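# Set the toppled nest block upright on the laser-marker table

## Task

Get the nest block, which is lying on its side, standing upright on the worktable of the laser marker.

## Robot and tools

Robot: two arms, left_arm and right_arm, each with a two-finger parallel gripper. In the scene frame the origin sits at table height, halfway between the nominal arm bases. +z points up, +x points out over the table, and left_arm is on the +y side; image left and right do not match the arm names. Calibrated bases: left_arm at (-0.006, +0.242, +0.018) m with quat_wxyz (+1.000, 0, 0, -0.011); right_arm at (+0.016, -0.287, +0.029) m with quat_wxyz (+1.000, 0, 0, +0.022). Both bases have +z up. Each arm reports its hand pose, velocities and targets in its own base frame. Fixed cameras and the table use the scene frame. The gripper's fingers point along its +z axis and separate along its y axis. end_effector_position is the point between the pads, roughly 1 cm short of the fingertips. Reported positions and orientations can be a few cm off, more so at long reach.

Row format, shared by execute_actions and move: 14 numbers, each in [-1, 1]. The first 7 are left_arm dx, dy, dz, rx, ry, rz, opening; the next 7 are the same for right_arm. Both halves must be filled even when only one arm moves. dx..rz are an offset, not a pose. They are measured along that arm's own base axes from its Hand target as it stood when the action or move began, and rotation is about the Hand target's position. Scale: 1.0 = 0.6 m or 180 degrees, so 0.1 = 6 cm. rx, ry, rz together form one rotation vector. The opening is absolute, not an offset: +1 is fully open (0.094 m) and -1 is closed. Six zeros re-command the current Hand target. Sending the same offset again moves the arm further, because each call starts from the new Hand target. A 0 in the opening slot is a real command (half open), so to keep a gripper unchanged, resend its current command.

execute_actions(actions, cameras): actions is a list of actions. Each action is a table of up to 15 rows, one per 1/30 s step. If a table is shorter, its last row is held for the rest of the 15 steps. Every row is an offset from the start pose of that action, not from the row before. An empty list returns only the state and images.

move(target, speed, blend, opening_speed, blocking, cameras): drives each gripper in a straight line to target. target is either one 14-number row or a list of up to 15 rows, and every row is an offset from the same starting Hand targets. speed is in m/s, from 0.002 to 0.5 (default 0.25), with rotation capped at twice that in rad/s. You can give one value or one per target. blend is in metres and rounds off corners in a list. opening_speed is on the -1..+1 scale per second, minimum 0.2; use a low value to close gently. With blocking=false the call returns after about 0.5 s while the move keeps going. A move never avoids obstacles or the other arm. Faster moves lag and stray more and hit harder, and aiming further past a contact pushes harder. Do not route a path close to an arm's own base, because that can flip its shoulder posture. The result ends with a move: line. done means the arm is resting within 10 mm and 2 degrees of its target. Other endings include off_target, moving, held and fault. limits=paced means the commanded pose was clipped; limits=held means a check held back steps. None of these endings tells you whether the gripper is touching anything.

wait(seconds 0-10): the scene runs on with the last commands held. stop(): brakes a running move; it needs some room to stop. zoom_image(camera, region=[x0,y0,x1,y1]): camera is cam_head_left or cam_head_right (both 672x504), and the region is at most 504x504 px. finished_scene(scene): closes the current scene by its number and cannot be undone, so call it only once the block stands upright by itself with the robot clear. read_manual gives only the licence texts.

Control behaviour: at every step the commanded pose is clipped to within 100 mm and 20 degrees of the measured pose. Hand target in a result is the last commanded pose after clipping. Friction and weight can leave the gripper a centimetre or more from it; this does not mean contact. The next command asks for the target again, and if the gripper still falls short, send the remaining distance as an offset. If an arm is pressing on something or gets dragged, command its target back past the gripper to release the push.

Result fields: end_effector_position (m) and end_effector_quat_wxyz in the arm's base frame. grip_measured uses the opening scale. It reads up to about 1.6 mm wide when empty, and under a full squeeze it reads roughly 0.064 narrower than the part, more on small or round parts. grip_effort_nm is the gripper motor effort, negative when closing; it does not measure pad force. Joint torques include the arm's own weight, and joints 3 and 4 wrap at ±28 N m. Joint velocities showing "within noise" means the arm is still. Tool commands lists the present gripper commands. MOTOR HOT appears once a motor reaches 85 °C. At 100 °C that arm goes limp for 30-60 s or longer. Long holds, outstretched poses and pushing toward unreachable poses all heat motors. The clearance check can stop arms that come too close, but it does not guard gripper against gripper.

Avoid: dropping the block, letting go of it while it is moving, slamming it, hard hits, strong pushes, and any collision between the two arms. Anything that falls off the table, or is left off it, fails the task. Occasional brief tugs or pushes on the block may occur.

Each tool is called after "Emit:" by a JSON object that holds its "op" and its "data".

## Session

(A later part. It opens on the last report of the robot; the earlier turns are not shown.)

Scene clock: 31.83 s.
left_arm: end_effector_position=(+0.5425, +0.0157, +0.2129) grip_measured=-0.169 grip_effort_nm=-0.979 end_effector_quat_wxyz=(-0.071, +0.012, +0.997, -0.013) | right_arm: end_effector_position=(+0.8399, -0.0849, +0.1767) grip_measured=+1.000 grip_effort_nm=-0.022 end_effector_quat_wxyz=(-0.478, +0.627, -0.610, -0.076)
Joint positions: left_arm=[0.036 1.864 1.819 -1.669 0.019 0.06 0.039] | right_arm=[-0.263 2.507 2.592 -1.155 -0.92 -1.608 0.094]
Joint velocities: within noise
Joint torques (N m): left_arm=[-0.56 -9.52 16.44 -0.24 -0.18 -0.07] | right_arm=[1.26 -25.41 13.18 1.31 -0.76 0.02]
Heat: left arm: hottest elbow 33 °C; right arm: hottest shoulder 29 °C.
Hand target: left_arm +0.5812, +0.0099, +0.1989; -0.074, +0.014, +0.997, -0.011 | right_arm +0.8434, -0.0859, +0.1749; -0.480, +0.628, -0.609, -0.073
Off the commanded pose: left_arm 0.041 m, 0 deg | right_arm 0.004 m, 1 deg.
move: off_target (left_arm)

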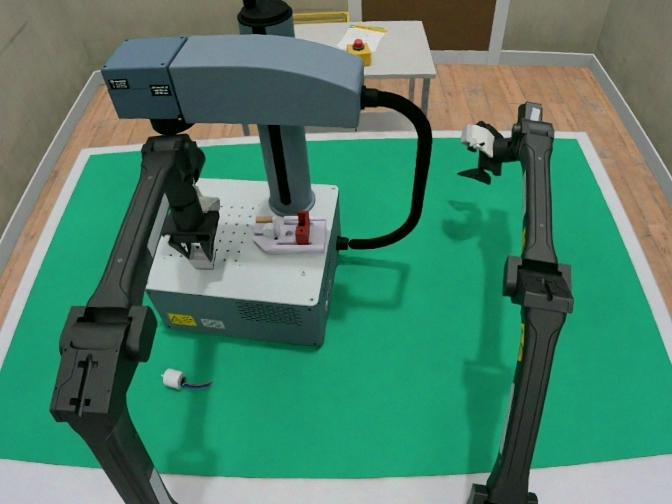

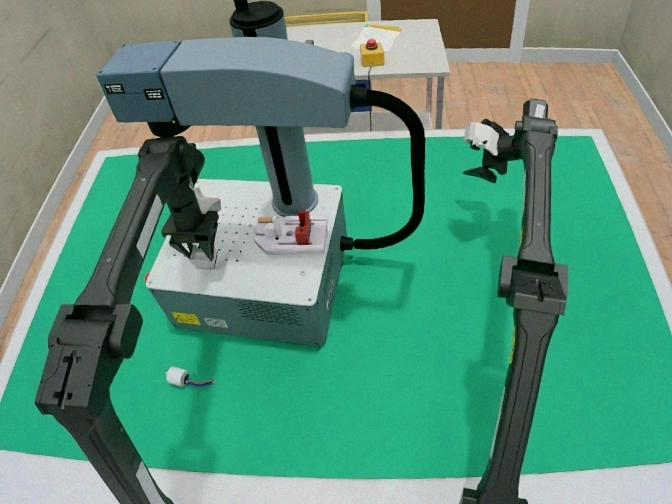

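Emit:
{"op": "move", "data": {"target": [0,0,-0.025,0,0.0,0,-0.5,0,0,0,0,0,0,1], "speed": 0.06}}

Emit:
{"op": "zoom_image", "data": {"camera": "cam_head_left", "region": [150, 190, 250, 280]}}

Scene clock: 33.53 s.
left_arm: end_effector_position=(+0.5465, +0.0157, +0.2122) grip_measured=-0.169 grip_effort_nm=-0.979 end_effector_quat_wxyz=(-0.063, +0.012, +0.998, -0.012) | right_arm: end_effector_position=(+0.8399, -0.0849, +0.1767) grip_measured=+1.000 grip_effort_nm=-0.017 end_effector_quat_wxyz=(-0.478, +0.627, -0.610, -0.076)
Joint positions: left_arm=[0.035 1.864 1.819 -1.653 0.018 0.06 0.039] | right_arm=[-0.263 2.507 2.592 -1.155 -0.92 -1.608 0.094]
Joint velocities: within noise
Joint torques (N m): left_arm=[-0.56 -9.23 14.04 0.54 -0.17 -0.06] | right_arm=[1.49 -24.47 13.29 1.51 -0.79 -0.03]
Heat: left arm: hottest elbow 34 °C; right arm: hottest shoulder 29 °C.
Hand target: left_arm +0.5811, +0.0098, +0.1839; -0.074, +0.014, +0.997, -0.011 | right_arm +0.8434, -0.0859, +0.1749; -0.480, +0.628, -0.609, -0.073
Off the commanded pose: left_arm 0.045 m, 1 deg | right_arm 0.004 m, 1 deg.
move: off_target (left_arm)

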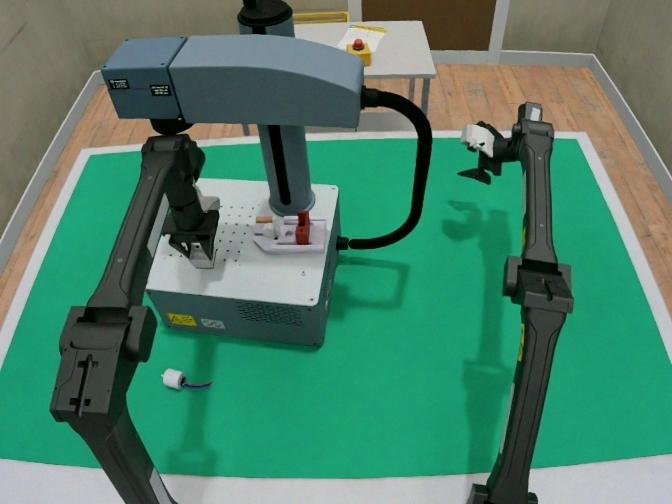

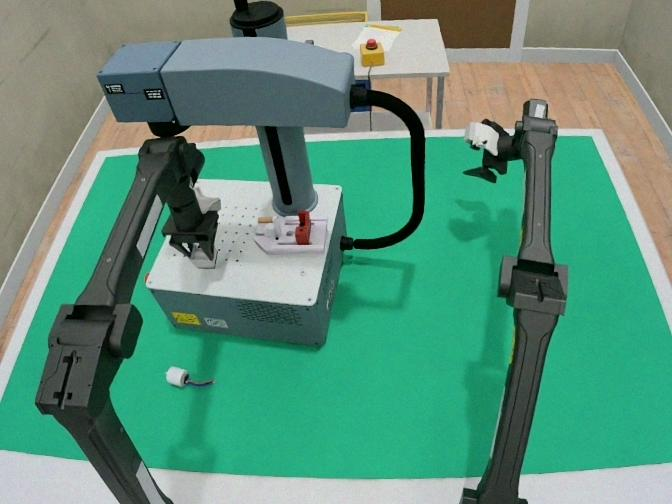

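Scaled by 5.040 from the camera's 672x504 image, which has a finer 960x720 frame.

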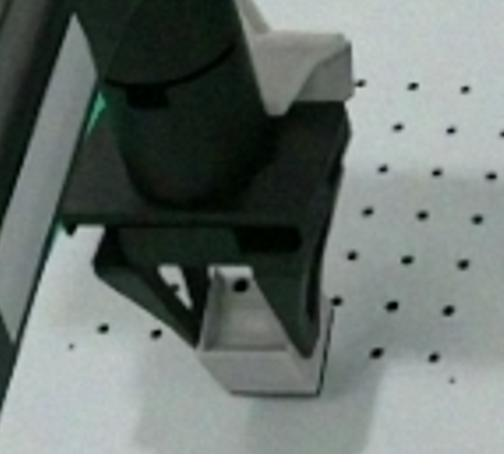

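Emit:
{"op": "move", "data": {"target": [0,0,-0.02,0,0.0,0,-0.5,0,0,0,0,0,0,1], "speed": 0.05}}

Emit:
{"op": "zoom_image", "data": {"camera": "cam_head_left", "region": [150, 190, 250, 280]}}

Scene clock: 35.30 s.
left_arm: end_effector_position=(+0.5532, +0.0160, +0.2112) grip_measured=-0.169 grip_effort_nm=-0.974 end_effector_quat_wxyz=(-0.050, +0.012, +0.999, -0.011) | right_arm: end_effector_position=(+0.8399, -0.0849, +0.1767) grip_measured=+1.000 grip_effort_nm=-0.022 end_effector_quat_wxyz=(-0.478, +0.627, -0.610, -0.076)
Joint positions: left_arm=[0.035 1.865 1.819 -1.626 0.018 0.06 0.039] | right_arm=[-0.263 2.507 2.592 -1.155 -0.92 -1.608 0.094]
Joint velocities: within noise
Joint torques (N m): left_arm=[-0.62 -8.94 12.18 0.64 -0.17 -0.06] | right_arm=[0.5 -25.82 13.24 1.05 -0.76 0.03]
Heat: left arm: hottest elbow 35 °C; right arm: hottest shoulder 29 °C.
Hand target: left_arm +0.5812, +0.0098, +0.1717; -0.074, +0.014, +0.997, -0.011 | right_arm +0.8434, -0.0859, +0.1749; -0.480, +0.628, -0.609, -0.073
Off the commanded pose: left_arm 0.049 m, 3 deg | right_arm 0.004 m, 1 deg.
move: off_target (left_arm)

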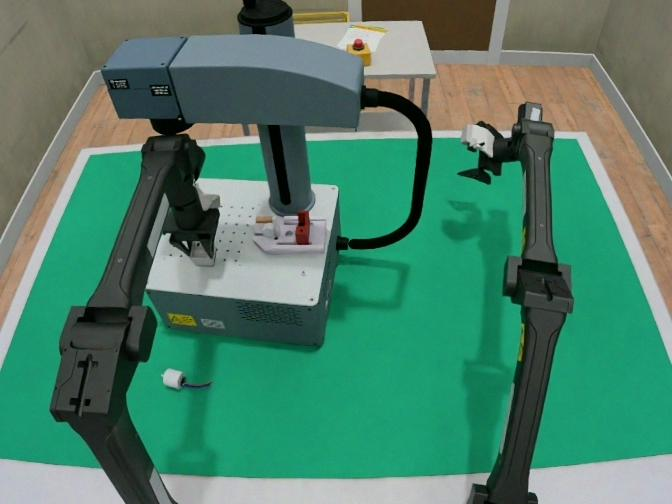

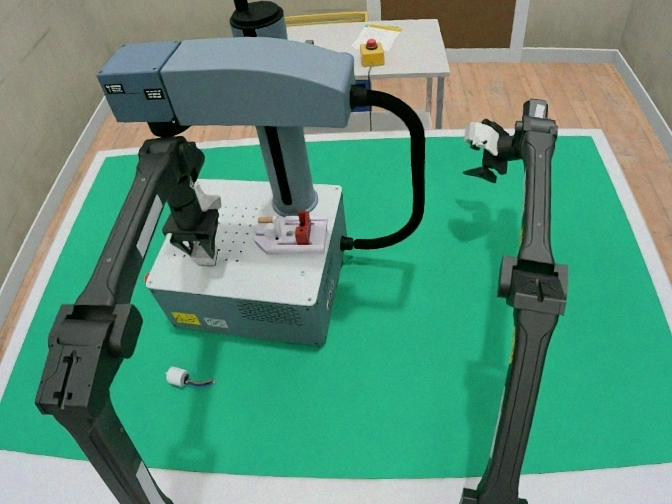

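Scaled by 5.040 from the camera's 672x504 image, which has a finer 960x720 frame.

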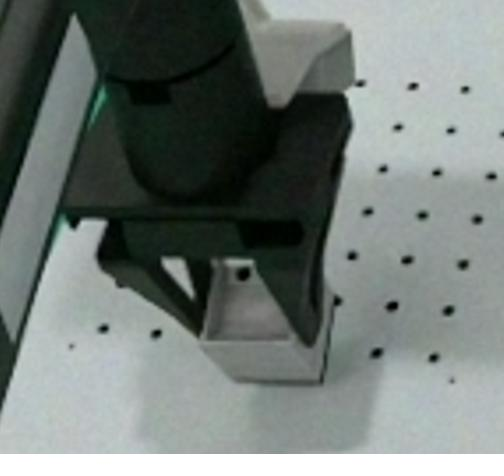

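Emit:
{"op": "move", "data": {"target": [[-0.085,-0.016,0.089,0,0,0,-0.5,0,0,0,0,0,0,1],[-0.04,-0.166,0.114,0,0,0,-0.5,0,0,0,0,0,0,1]], "speed": 0.1, "blend": 0.02}}

Emit:
{"op": "zoom_image", "data": {"camera": "cam_head_left", "region": [150, 90, 290, 290]}}

Scene clock: 39.43 s.
left_arm: end_effector_position=(+0.5402, -0.0849, +0.2130) grip_measured=-0.169 grip_effort_nm=-0.984 end_effector_quat_wxyz=(-0.073, +0.016, +0.997, -0.011) | right_arm: end_effector_position=(+0.8399, -0.0849, +0.1767) grip_measured=+1.000 grip_effort_nm=-0.017 end_effector_quat_wxyz=(-0.478, +0.627, -0.610, -0.076)
Joint positions: left_arm=[-0.142 1.875 1.835 -1.673 0.04 -0.108 0.039] | right_arm=[-0.263 2.507 2.592 -1.155 -0.92 -1.608 0.094]
Joint velocities: within noise
Joint torques (N m): left_arm=[0.15 -18.49 13.49 -0.27 -0.04 -0.06] | right_arm=[0.79 -25.58 13.18 1.25 -0.85 0]
Heat: left arm: hottest elbow 35 °C; right arm: hottest shoulder 30 °C.
Hand target: left_arm +0.5572, -0.0898, +0.2403; -0.074, +0.014, +0.997, -0.011 | right_arm +0.8434, -0.0859, +0.1749; -0.480, +0.628, -0.609, -0.073
Off the commanded pose: left_arm 0.032 m, 0 deg | right_arm 0.004 m, 1 deg.
joint sent to its limit (left arm) — joint 4 (wrist pitch), lower limit. The joint targets are off in orientation, not in position.
move: off_target (left_arm)

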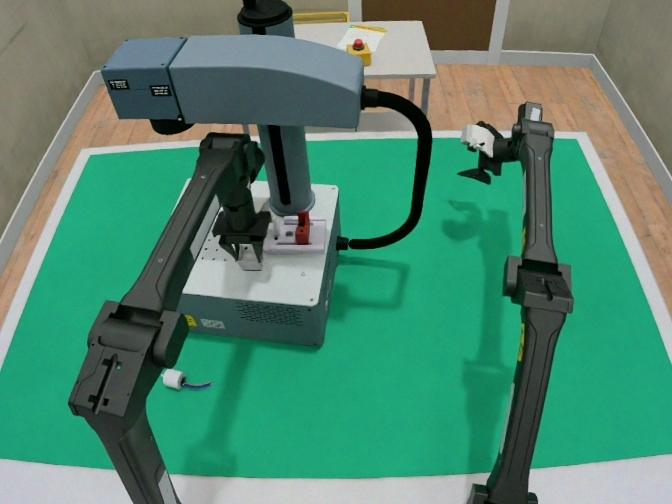

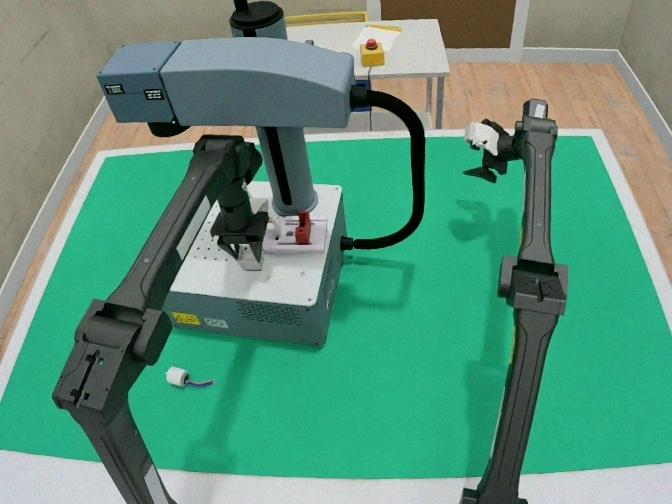

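Scaled by 2.520 from the camera's 672x504 image, which has a finer 960x720 frame.

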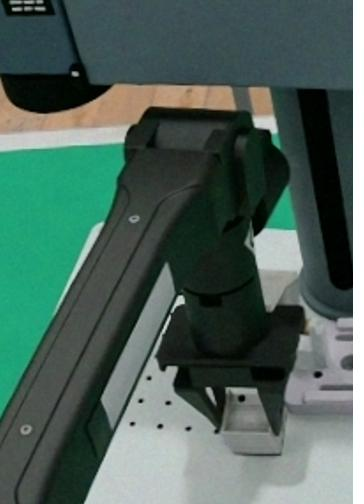

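Emit:
{"op": "move", "data": {"target": [0.01,0,-0.035,0,0.0,0,-0.5,0,0,0,0,0,0,1], "speed": 0.05}}

Emit:
{"op": "zoom_image", "data": {"camera": "cam_head_left", "region": [200, 200, 300, 290]}}

Emit:
{"op": "zoom_image", "data": {"camera": "cam_head_right", "region": [200, 200, 300, 290]}}

Scene clock: 40.93 s.
left_arm: end_effector_position=(+0.5467, -0.0858, +0.2022) grip_measured=-0.169 grip_effort_nm=-0.974 end_effector_quat_wxyz=(-0.082, +0.015, +0.996, -0.010) | right_arm: end_effector_position=(+0.8399, -0.0849, +0.1767) grip_measured=+1.000 grip_effort_nm=-0.017 end_effector_quat_wxyz=(-0.478, +0.627, -0.610, -0.076)
Joint positions: left_arm=[-0.142 1.908 1.853 -1.677 0.04 -0.109 0.039] | right_arm=[-0.263 2.507 2.592 -1.155 -0.92 -1.608 0.094]
Joint velocities: within noise
Joint torques (N m): left_arm=[0.44 -18.08 12.77 -0.12 -0.05 -0.04] | right_arm=[2.08 -25.64 13.22 1.37 -0.8 -0.02]
Heat: left arm: hottest elbow 35 °C; right arm: hottest shoulder 30 °C.
Hand target: left_arm +0.5632, -0.0898, +0.2193; -0.074, +0.014, +0.997, -0.011 | right_arm +0.8434, -0.0859, +0.1749; -0.480, +0.628, -0.609, -0.073
Off the commanded pose: left_arm 0.024 m, 1 deg | right_arm 0.004 m, 1 deg.
joint sent to its limit (left arm) — joint 4 (wrist pitch), lower limit. The joint targets still meet the commanded pose.
move: off_target (left_arm)

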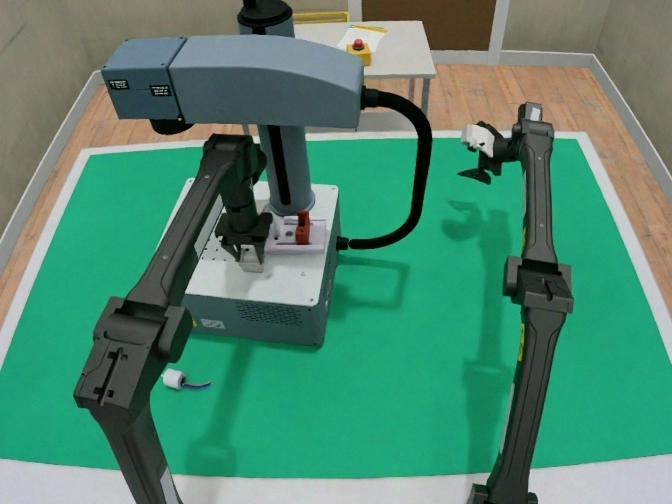

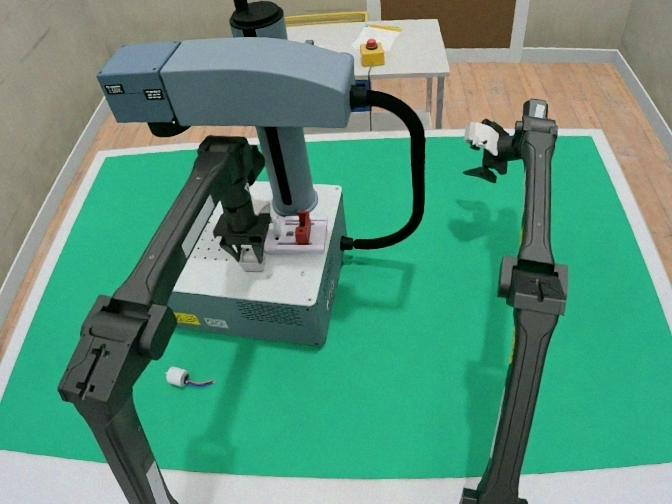

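Scaled by 5.040 from the camera's 672x504 image, which has a finer 960x720 frame.

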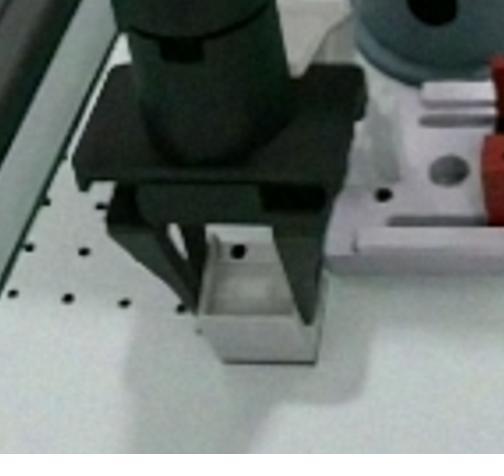

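Scaled by 5.040 from the camera's 672x504 image, which has a finer 960x720 frame.

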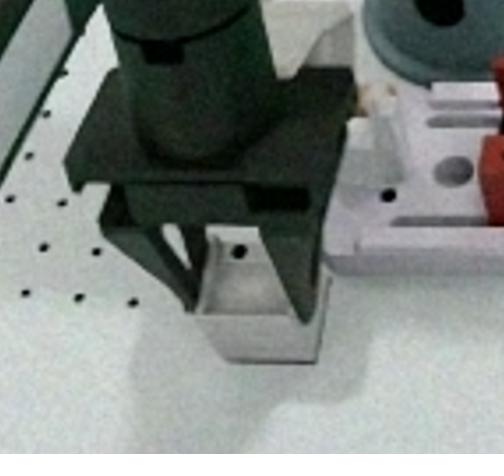

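Emit:
{"op": "move", "data": {"target": [-0.005,0,-0.025,0,0.0,0,-0.5,0,0,0,0,0,0,1], "speed": 0.04}}

Emit:
{"op": "zoom_image", "data": {"camera": "cam_head_left", "region": [200, 200, 300, 290]}}

Scene clock: 42.30 s.
left_arm: end_effector_position=(+0.5467, -0.0858, +0.2012) grip_measured=-0.169 grip_effort_nm=-0.979 end_effector_quat_wxyz=(-0.083, +0.015, +0.996, -0.010) | right_arm: end_effector_position=(+0.8399, -0.0849, +0.1767) grip_measured=+1.000 grip_effort_nm=-0.022 end_effector_quat_wxyz=(-0.478, +0.627, -0.610, -0.076)
Joint positions: left_arm=[-0.142 1.909 1.853 -1.677 0.04 -0.109 0.039] | right_arm=[-0.263 2.507 2.592 -1.155 -0.92 -1.608 0.094]
Joint velocities: within noise
Joint torques (N m): left_arm=[0.26 -16.67 11.52 0.02 -0.07 -0.03] | right_arm=[1.03 -24.7 13.14 1.24 -0.77 0.01]
Heat: left arm: hottest elbow 36 °C; right arm: hottest shoulder 30 °C.
Hand target: left_arm +0.5602, -0.0898, +0.2042; -0.074, +0.014, +0.997, -0.011 | right_arm +0.8434, -0.0859, +0.1749; -0.480, +0.628, -0.609, -0.073
Off the commanded pose: left_arm 0.014 m, 1 deg | right_arm 0.004 m, 1 deg.
move: off_target (left_arm)

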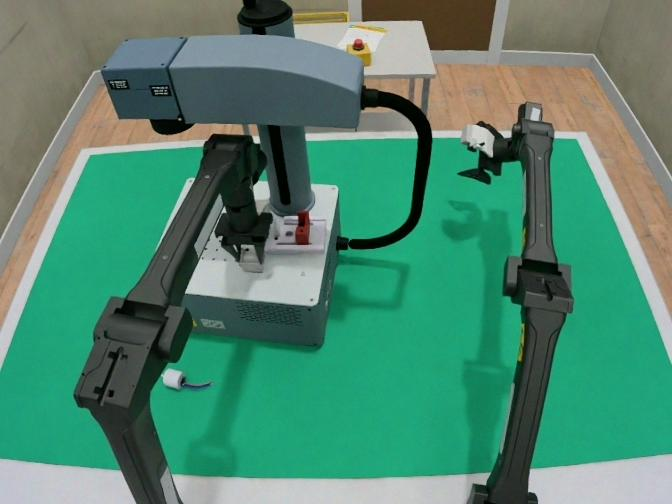

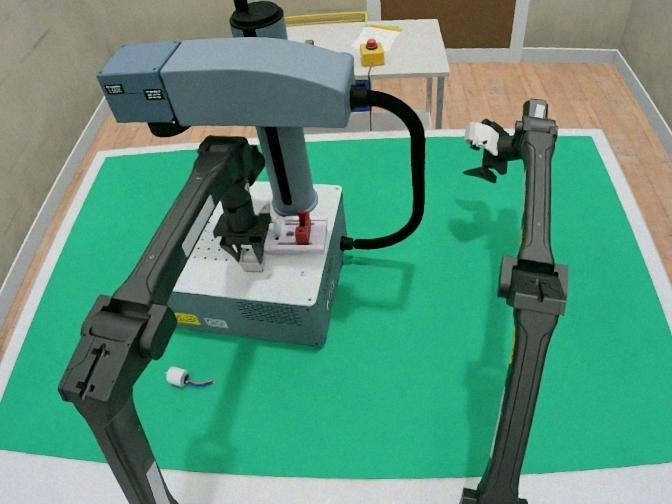

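Scaled by 5.040 from the camera's 672x504 image, which has a finer 960x720 frame.

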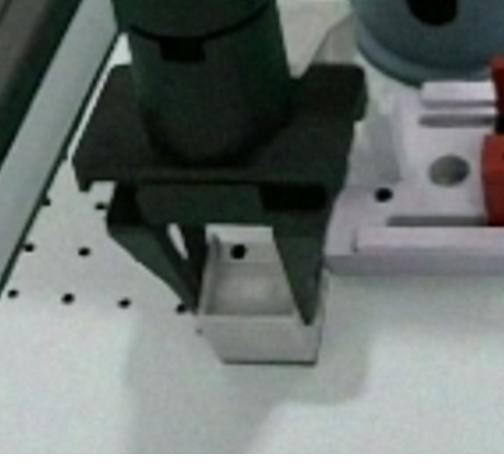

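Emit:
{"op": "move", "data": {"target": [-0.0,0,-0.02,0,0.0,0,-0.5,0,0,0,0,0,0,1], "speed": 0.04}}

Emit:
{"op": "zoom_image", "data": {"camera": "cam_head_left", "region": [200, 200, 300, 290]}}

Scene clock: 43.53 s.
left_arm: end_effector_position=(+0.5470, -0.0858, +0.2012) grip_measured=-0.169 grip_effort_nm=-0.979 end_effector_quat_wxyz=(-0.082, +0.015, +0.996, -0.010) | right_arm: end_effector_position=(+0.8399, -0.0849, +0.1767) grip_measured=+1.000 grip_effort_nm=-0.022 end_effector_quat_wxyz=(-0.478, +0.627, -0.610, -0.076)
Joint positions: left_arm=[-0.142 1.909 1.853 -1.676 0.04 -0.109 0.039] | right_arm=[-0.263 2.507 2.592 -1.155 -0.92 -1.608 0.094]
Joint velocities: within noise
Joint torques (N m): left_arm=[0.38 -16.5 9.47 1.26 -0.06 -0.03] | right_arm=[0.91 -25.35 13.23 1.42 -0.83 -0.01]
Heat: left arm: hottest elbow 36 °C; right arm: hottest shoulder 30 °C.
Hand target: left_arm +0.5601, -0.0898, +0.1923; -0.074, +0.014, +0.997, -0.011 | right_arm +0.8434, -0.0859, +0.1749; -0.480, +0.628, -0.609, -0.073
Off the commanded pose: left_arm 0.016 m, 1 deg | right_arm 0.004 m, 1 deg.
move: off_target (left_arm)

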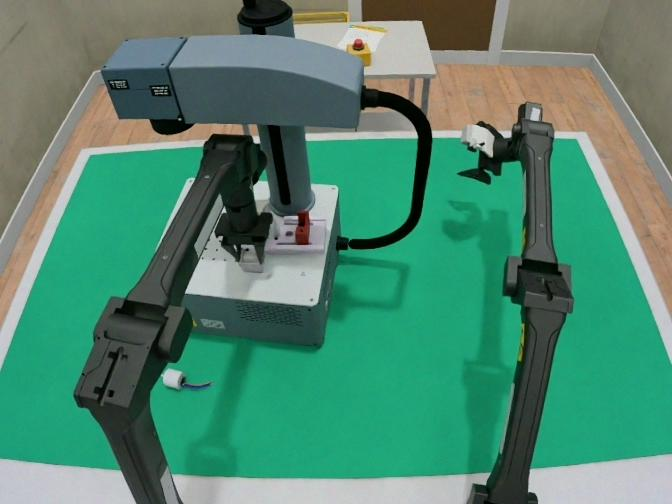

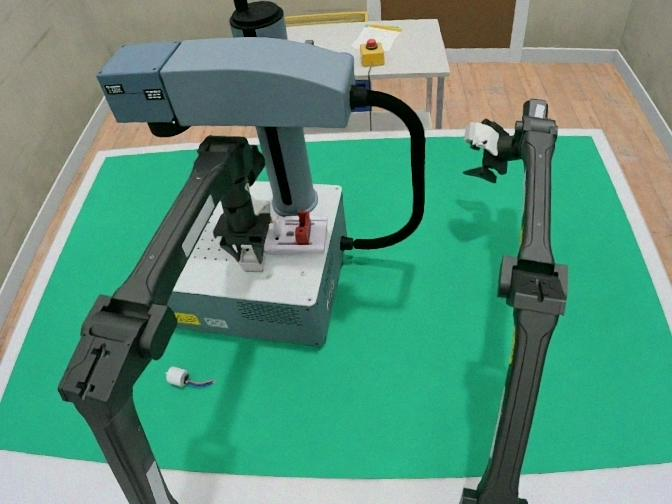

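Scaled by 5.040 from the camera's 672x504 image, which has a finer 960x720 frame.

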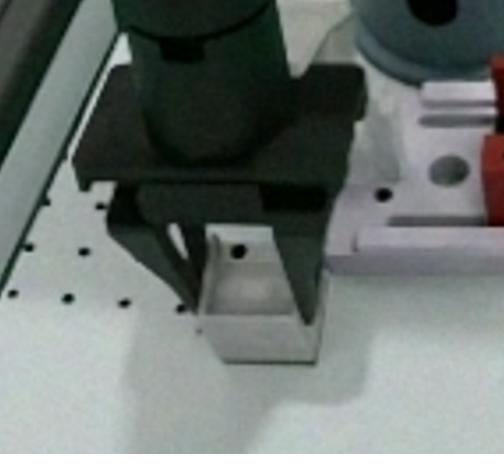

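Emit:
{"op": "move", "data": {"target": [0,0,0.015,0,0.0,0,-0.2,0,0,0,0,0,0,1], "opening_speed": 0.3, "cameras": []}}

Emit:
{"op": "move", "data": {"target": [0,0,0,0,0.0,0,-0.1,0,0,0,0,0,0,1], "opening_speed": 0.2}}

Emit:
{"op": "zoom_image", "data": {"camera": "cam_head_left", "region": [200, 200, 300, 290]}}

Scene clock: 45.57 s.
left_arm: end_effector_position=(+0.5469, -0.0858, +0.2012) grip_measured=-0.169 grip_effort_nm=-0.969 end_effector_quat_wxyz=(-0.082, +0.015, +0.996, -0.010) | right_arm: end_effector_position=(+0.8399, -0.0849, +0.1767) grip_measured=+1.000 grip_effort_nm=-0.022 end_effector_quat_wxyz=(-0.478, +0.627, -0.610, -0.076)
Joint positions: left_arm=[-0.142 1.909 1.853 -1.676 0.04 -0.109 0.039] | right_arm=[-0.263 2.507 2.592 -1.155 -0.92 -1.608 0.094]
Joint velocities: within noise
Joint torques (N m): left_arm=[0.26 -16.62 11.04 0.29 -0.06 -0.03] | right_arm=[0.97 -25.17 13.35 1.18 -0.83 0]
Heat: left arm: hottest elbow 36 °C; right arm: hottest shoulder 30 °C.
Hand target: left_arm +0.5601, -0.0898, +0.2013; -0.074, +0.014, +0.997, -0.011 | right_arm +0.8434, -0.0859, +0.1749; -0.480, +0.628, -0.609, -0.073
Off the commanded pose: left_arm 0.014 m, 1 deg | right_arm 0.004 m, 1 deg.
move: off_target (left_arm)
No camera images: "cameras" was empty.

Scene clock: 46.43 s.
left_arm: end_effector_position=(+0.5486, -0.0862, +0.1868) grip_measured=-0.102 grip_effort_nm=0.159 end_effector_quat_wxyz=(-0.096, +0.015, +0.995, -0.008) | right_arm: end_effector_position=(+0.8399, -0.0849, +0.1767) grip_measured=+1.000 grip_effort_nm=-0.022 end_effector_quat_wxyz=(-0.478, +0.627, -0.610, -0.076)
Joint positions: left_arm=[-0.142 1.937 1.853 -1.676 0.041 -0.109 0.042] | right_arm=[-0.263 2.507 2.592 -1.155 -0.92 -1.608 0.094]
Joint velocities: within noise
Joint torques (N m): left_arm=[0.26 -19.02 10.97 0.24 -0.09 -0.03] | right_arm=[1.67 -25.17 13.39 1.43 -0.86 -0.06]
Heat: left arm: hottest elbow 37 °C; right arm: hottest shoulder 30 °C.
Hand target: left_arm +0.5602, -0.0897, +0.2013; -0.074, +0.014, +0.997, -0.011 | right_arm +0.8434, -0.0859, +0.1749; -0.480, +0.628, -0.609, -0.073
Off the commanded pose: left_arm 0.019 m, 3 deg | right_arm 0.004 m, 1 deg.
move: off_target (left_arm)

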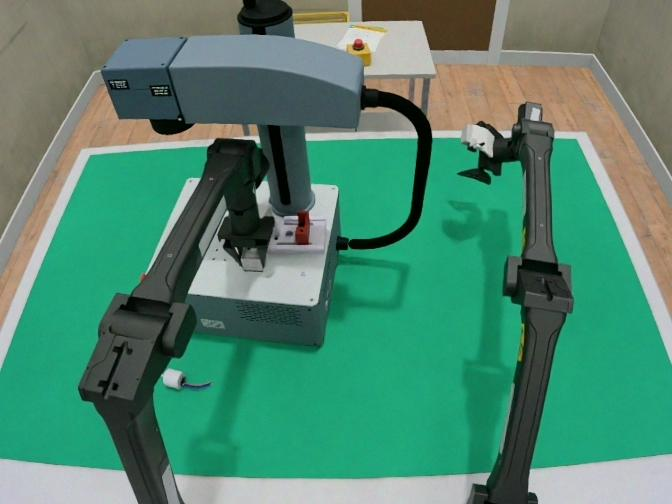

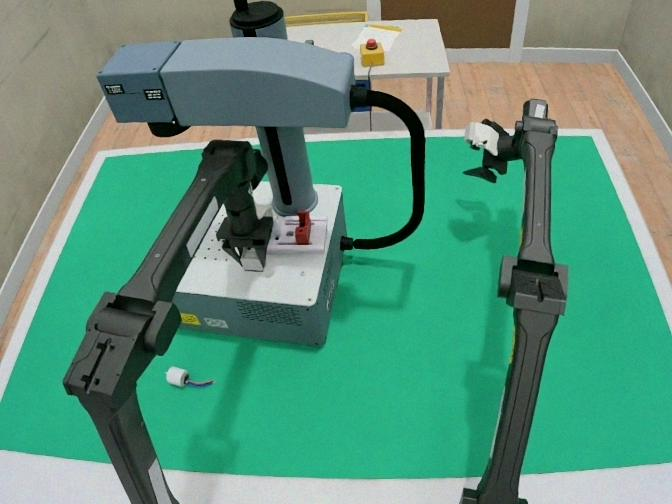

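Scaled by 5.040 from the camera's 672x504 image, which has a finer 960x720 frame.

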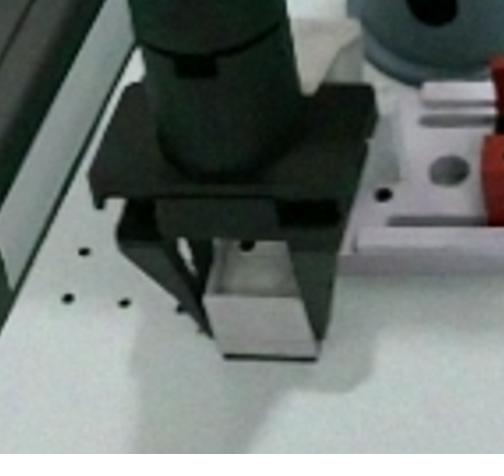

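Emit:
{"op": "move", "data": {"target": [0,0,0,0,0.0,0,0.1,0,0,0,0,0,0,1], "opening_speed": 0.4, "cameras": []}}

Emit:
{"op": "move", "data": {"target": [-0.01,0,0.16,0,-0.04,0,0.1,0,0,0,0,0,0,1], "speed": 0.12}}

Emit:
{"op": "zoom_image", "data": {"camera": "cam_head_left", "region": [200, 190, 300, 290]}}

Scene clock: 47.70 s.
left_arm: end_effector_position=(+0.5486, -0.0862, +0.1868) grip_measured=+0.097 grip_effort_nm=0.154 end_effector_quat_wxyz=(-0.096, +0.015, +0.995, -0.008) | right_arm: end_effector_position=(+0.8399, -0.0849, +0.1767) grip_measured=+1.000 grip_effort_nm=-0.017 end_effector_quat_wxyz=(-0.478, +0.627, -0.610, -0.076)
Joint positions: left_arm=[-0.142 1.937 1.853 -1.676 0.041 -0.109 0.052] | right_arm=[-0.263 2.507 2.592 -1.155 -0.92 -1.608 0.094]
Joint velocities: within noise
Joint torques (N m): left_arm=[0.32 -19.37 10.96 0.23 -0.08 -0.03] | right_arm=[0.44 -25.58 13.35 1.2 -0.81 0]
Heat: left arm: hottest elbow 37 °C; right arm: hottest shoulder 31 °C.
Hand target: left_arm +0.5602, -0.0897, +0.2013; -0.074, +0.014, +0.997, -0.011 | right_arm +0.8434, -0.0859, +0.1749; -0.480, +0.628, -0.609, -0.073
Off the commanded pose: left_arm 0.019 m, 3 deg | right_arm 0.004 m, 1 deg.
move: off_target (left_arm)
No camera images: "cameras" was empty.

Scene clock: 48.80 s.
left_arm: end_effector_position=(+0.5411, -0.0827, +0.2383) grip_measured=+0.098 grip_effort_nm=0.149 end_effector_quat_wxyz=(-0.047, +0.013, +0.999, -0.007) | right_arm: end_effector_position=(+0.8399, -0.0849, +0.1767) grip_measured=+1.000 grip_effort_nm=-0.012 end_effector_quat_wxyz=(-0.478, +0.627, -0.610, -0.076)
Joint positions: left_arm=[-0.142 1.84 1.854 -1.677 0.027 -0.115 0.052] | right_arm=[-0.263 2.507 2.592 -1.155 -0.92 -1.608 0.094]
Joint velocities: within noise
Joint torques (N m): left_arm=[-0.21 -22.59 14.17 0.02 -0.19 -0.06] | right_arm=[1.32 -25.76 13.26 1.26 -0.77 -0.01]
Heat: left arm: hottest elbow 37 °C; right arm: hottest shoulder 31 °C.
Hand target: left_arm +0.5542, -0.0898, +0.2972; -0.011, +0.014, +1.000, -0.010 | right_arm +0.8434, -0.0859, +0.1749; -0.480, +0.628, -0.609, -0.073
Off the commanded pose: left_arm 0.061 m, 4 deg | right_arm 0.004 m, 1 deg.
joint sent to its limit (left arm) — joint 4 (wrist pitch), lower limit. The joint targets are off in position and orientation.
move: off_target (left_arm)

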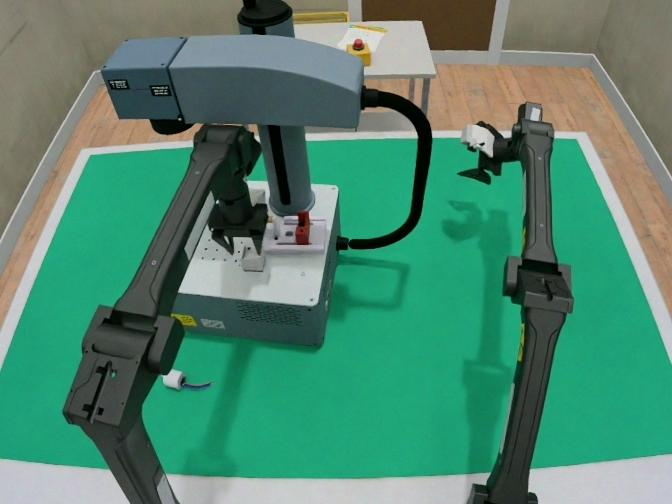

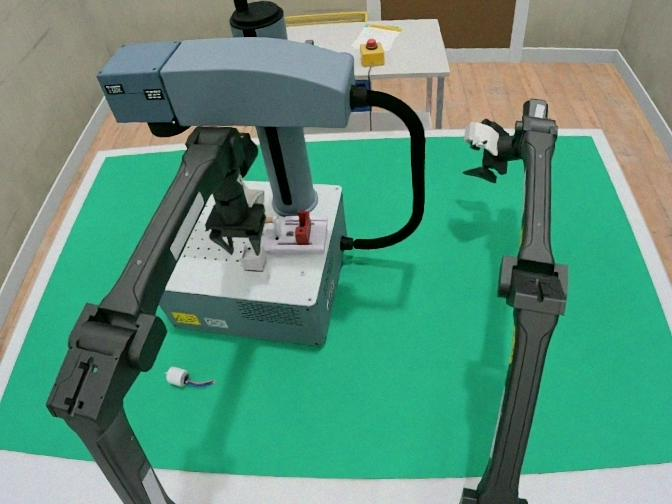

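Scaled by 5.040 from the camera's 672x504 image, which has a finer 960x720 frame.

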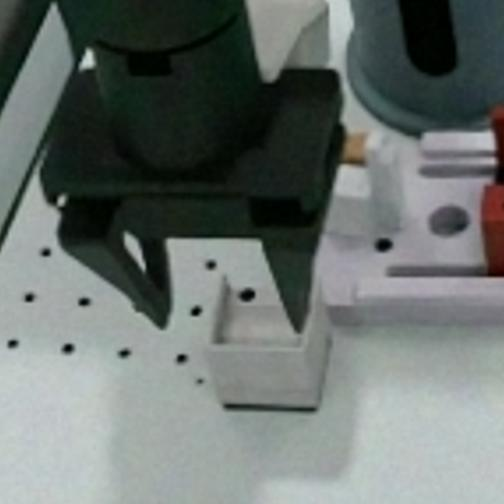

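Emit:
{"op": "finished_scene", "data": {"scene": 2}}

The scene is finished: the task was done.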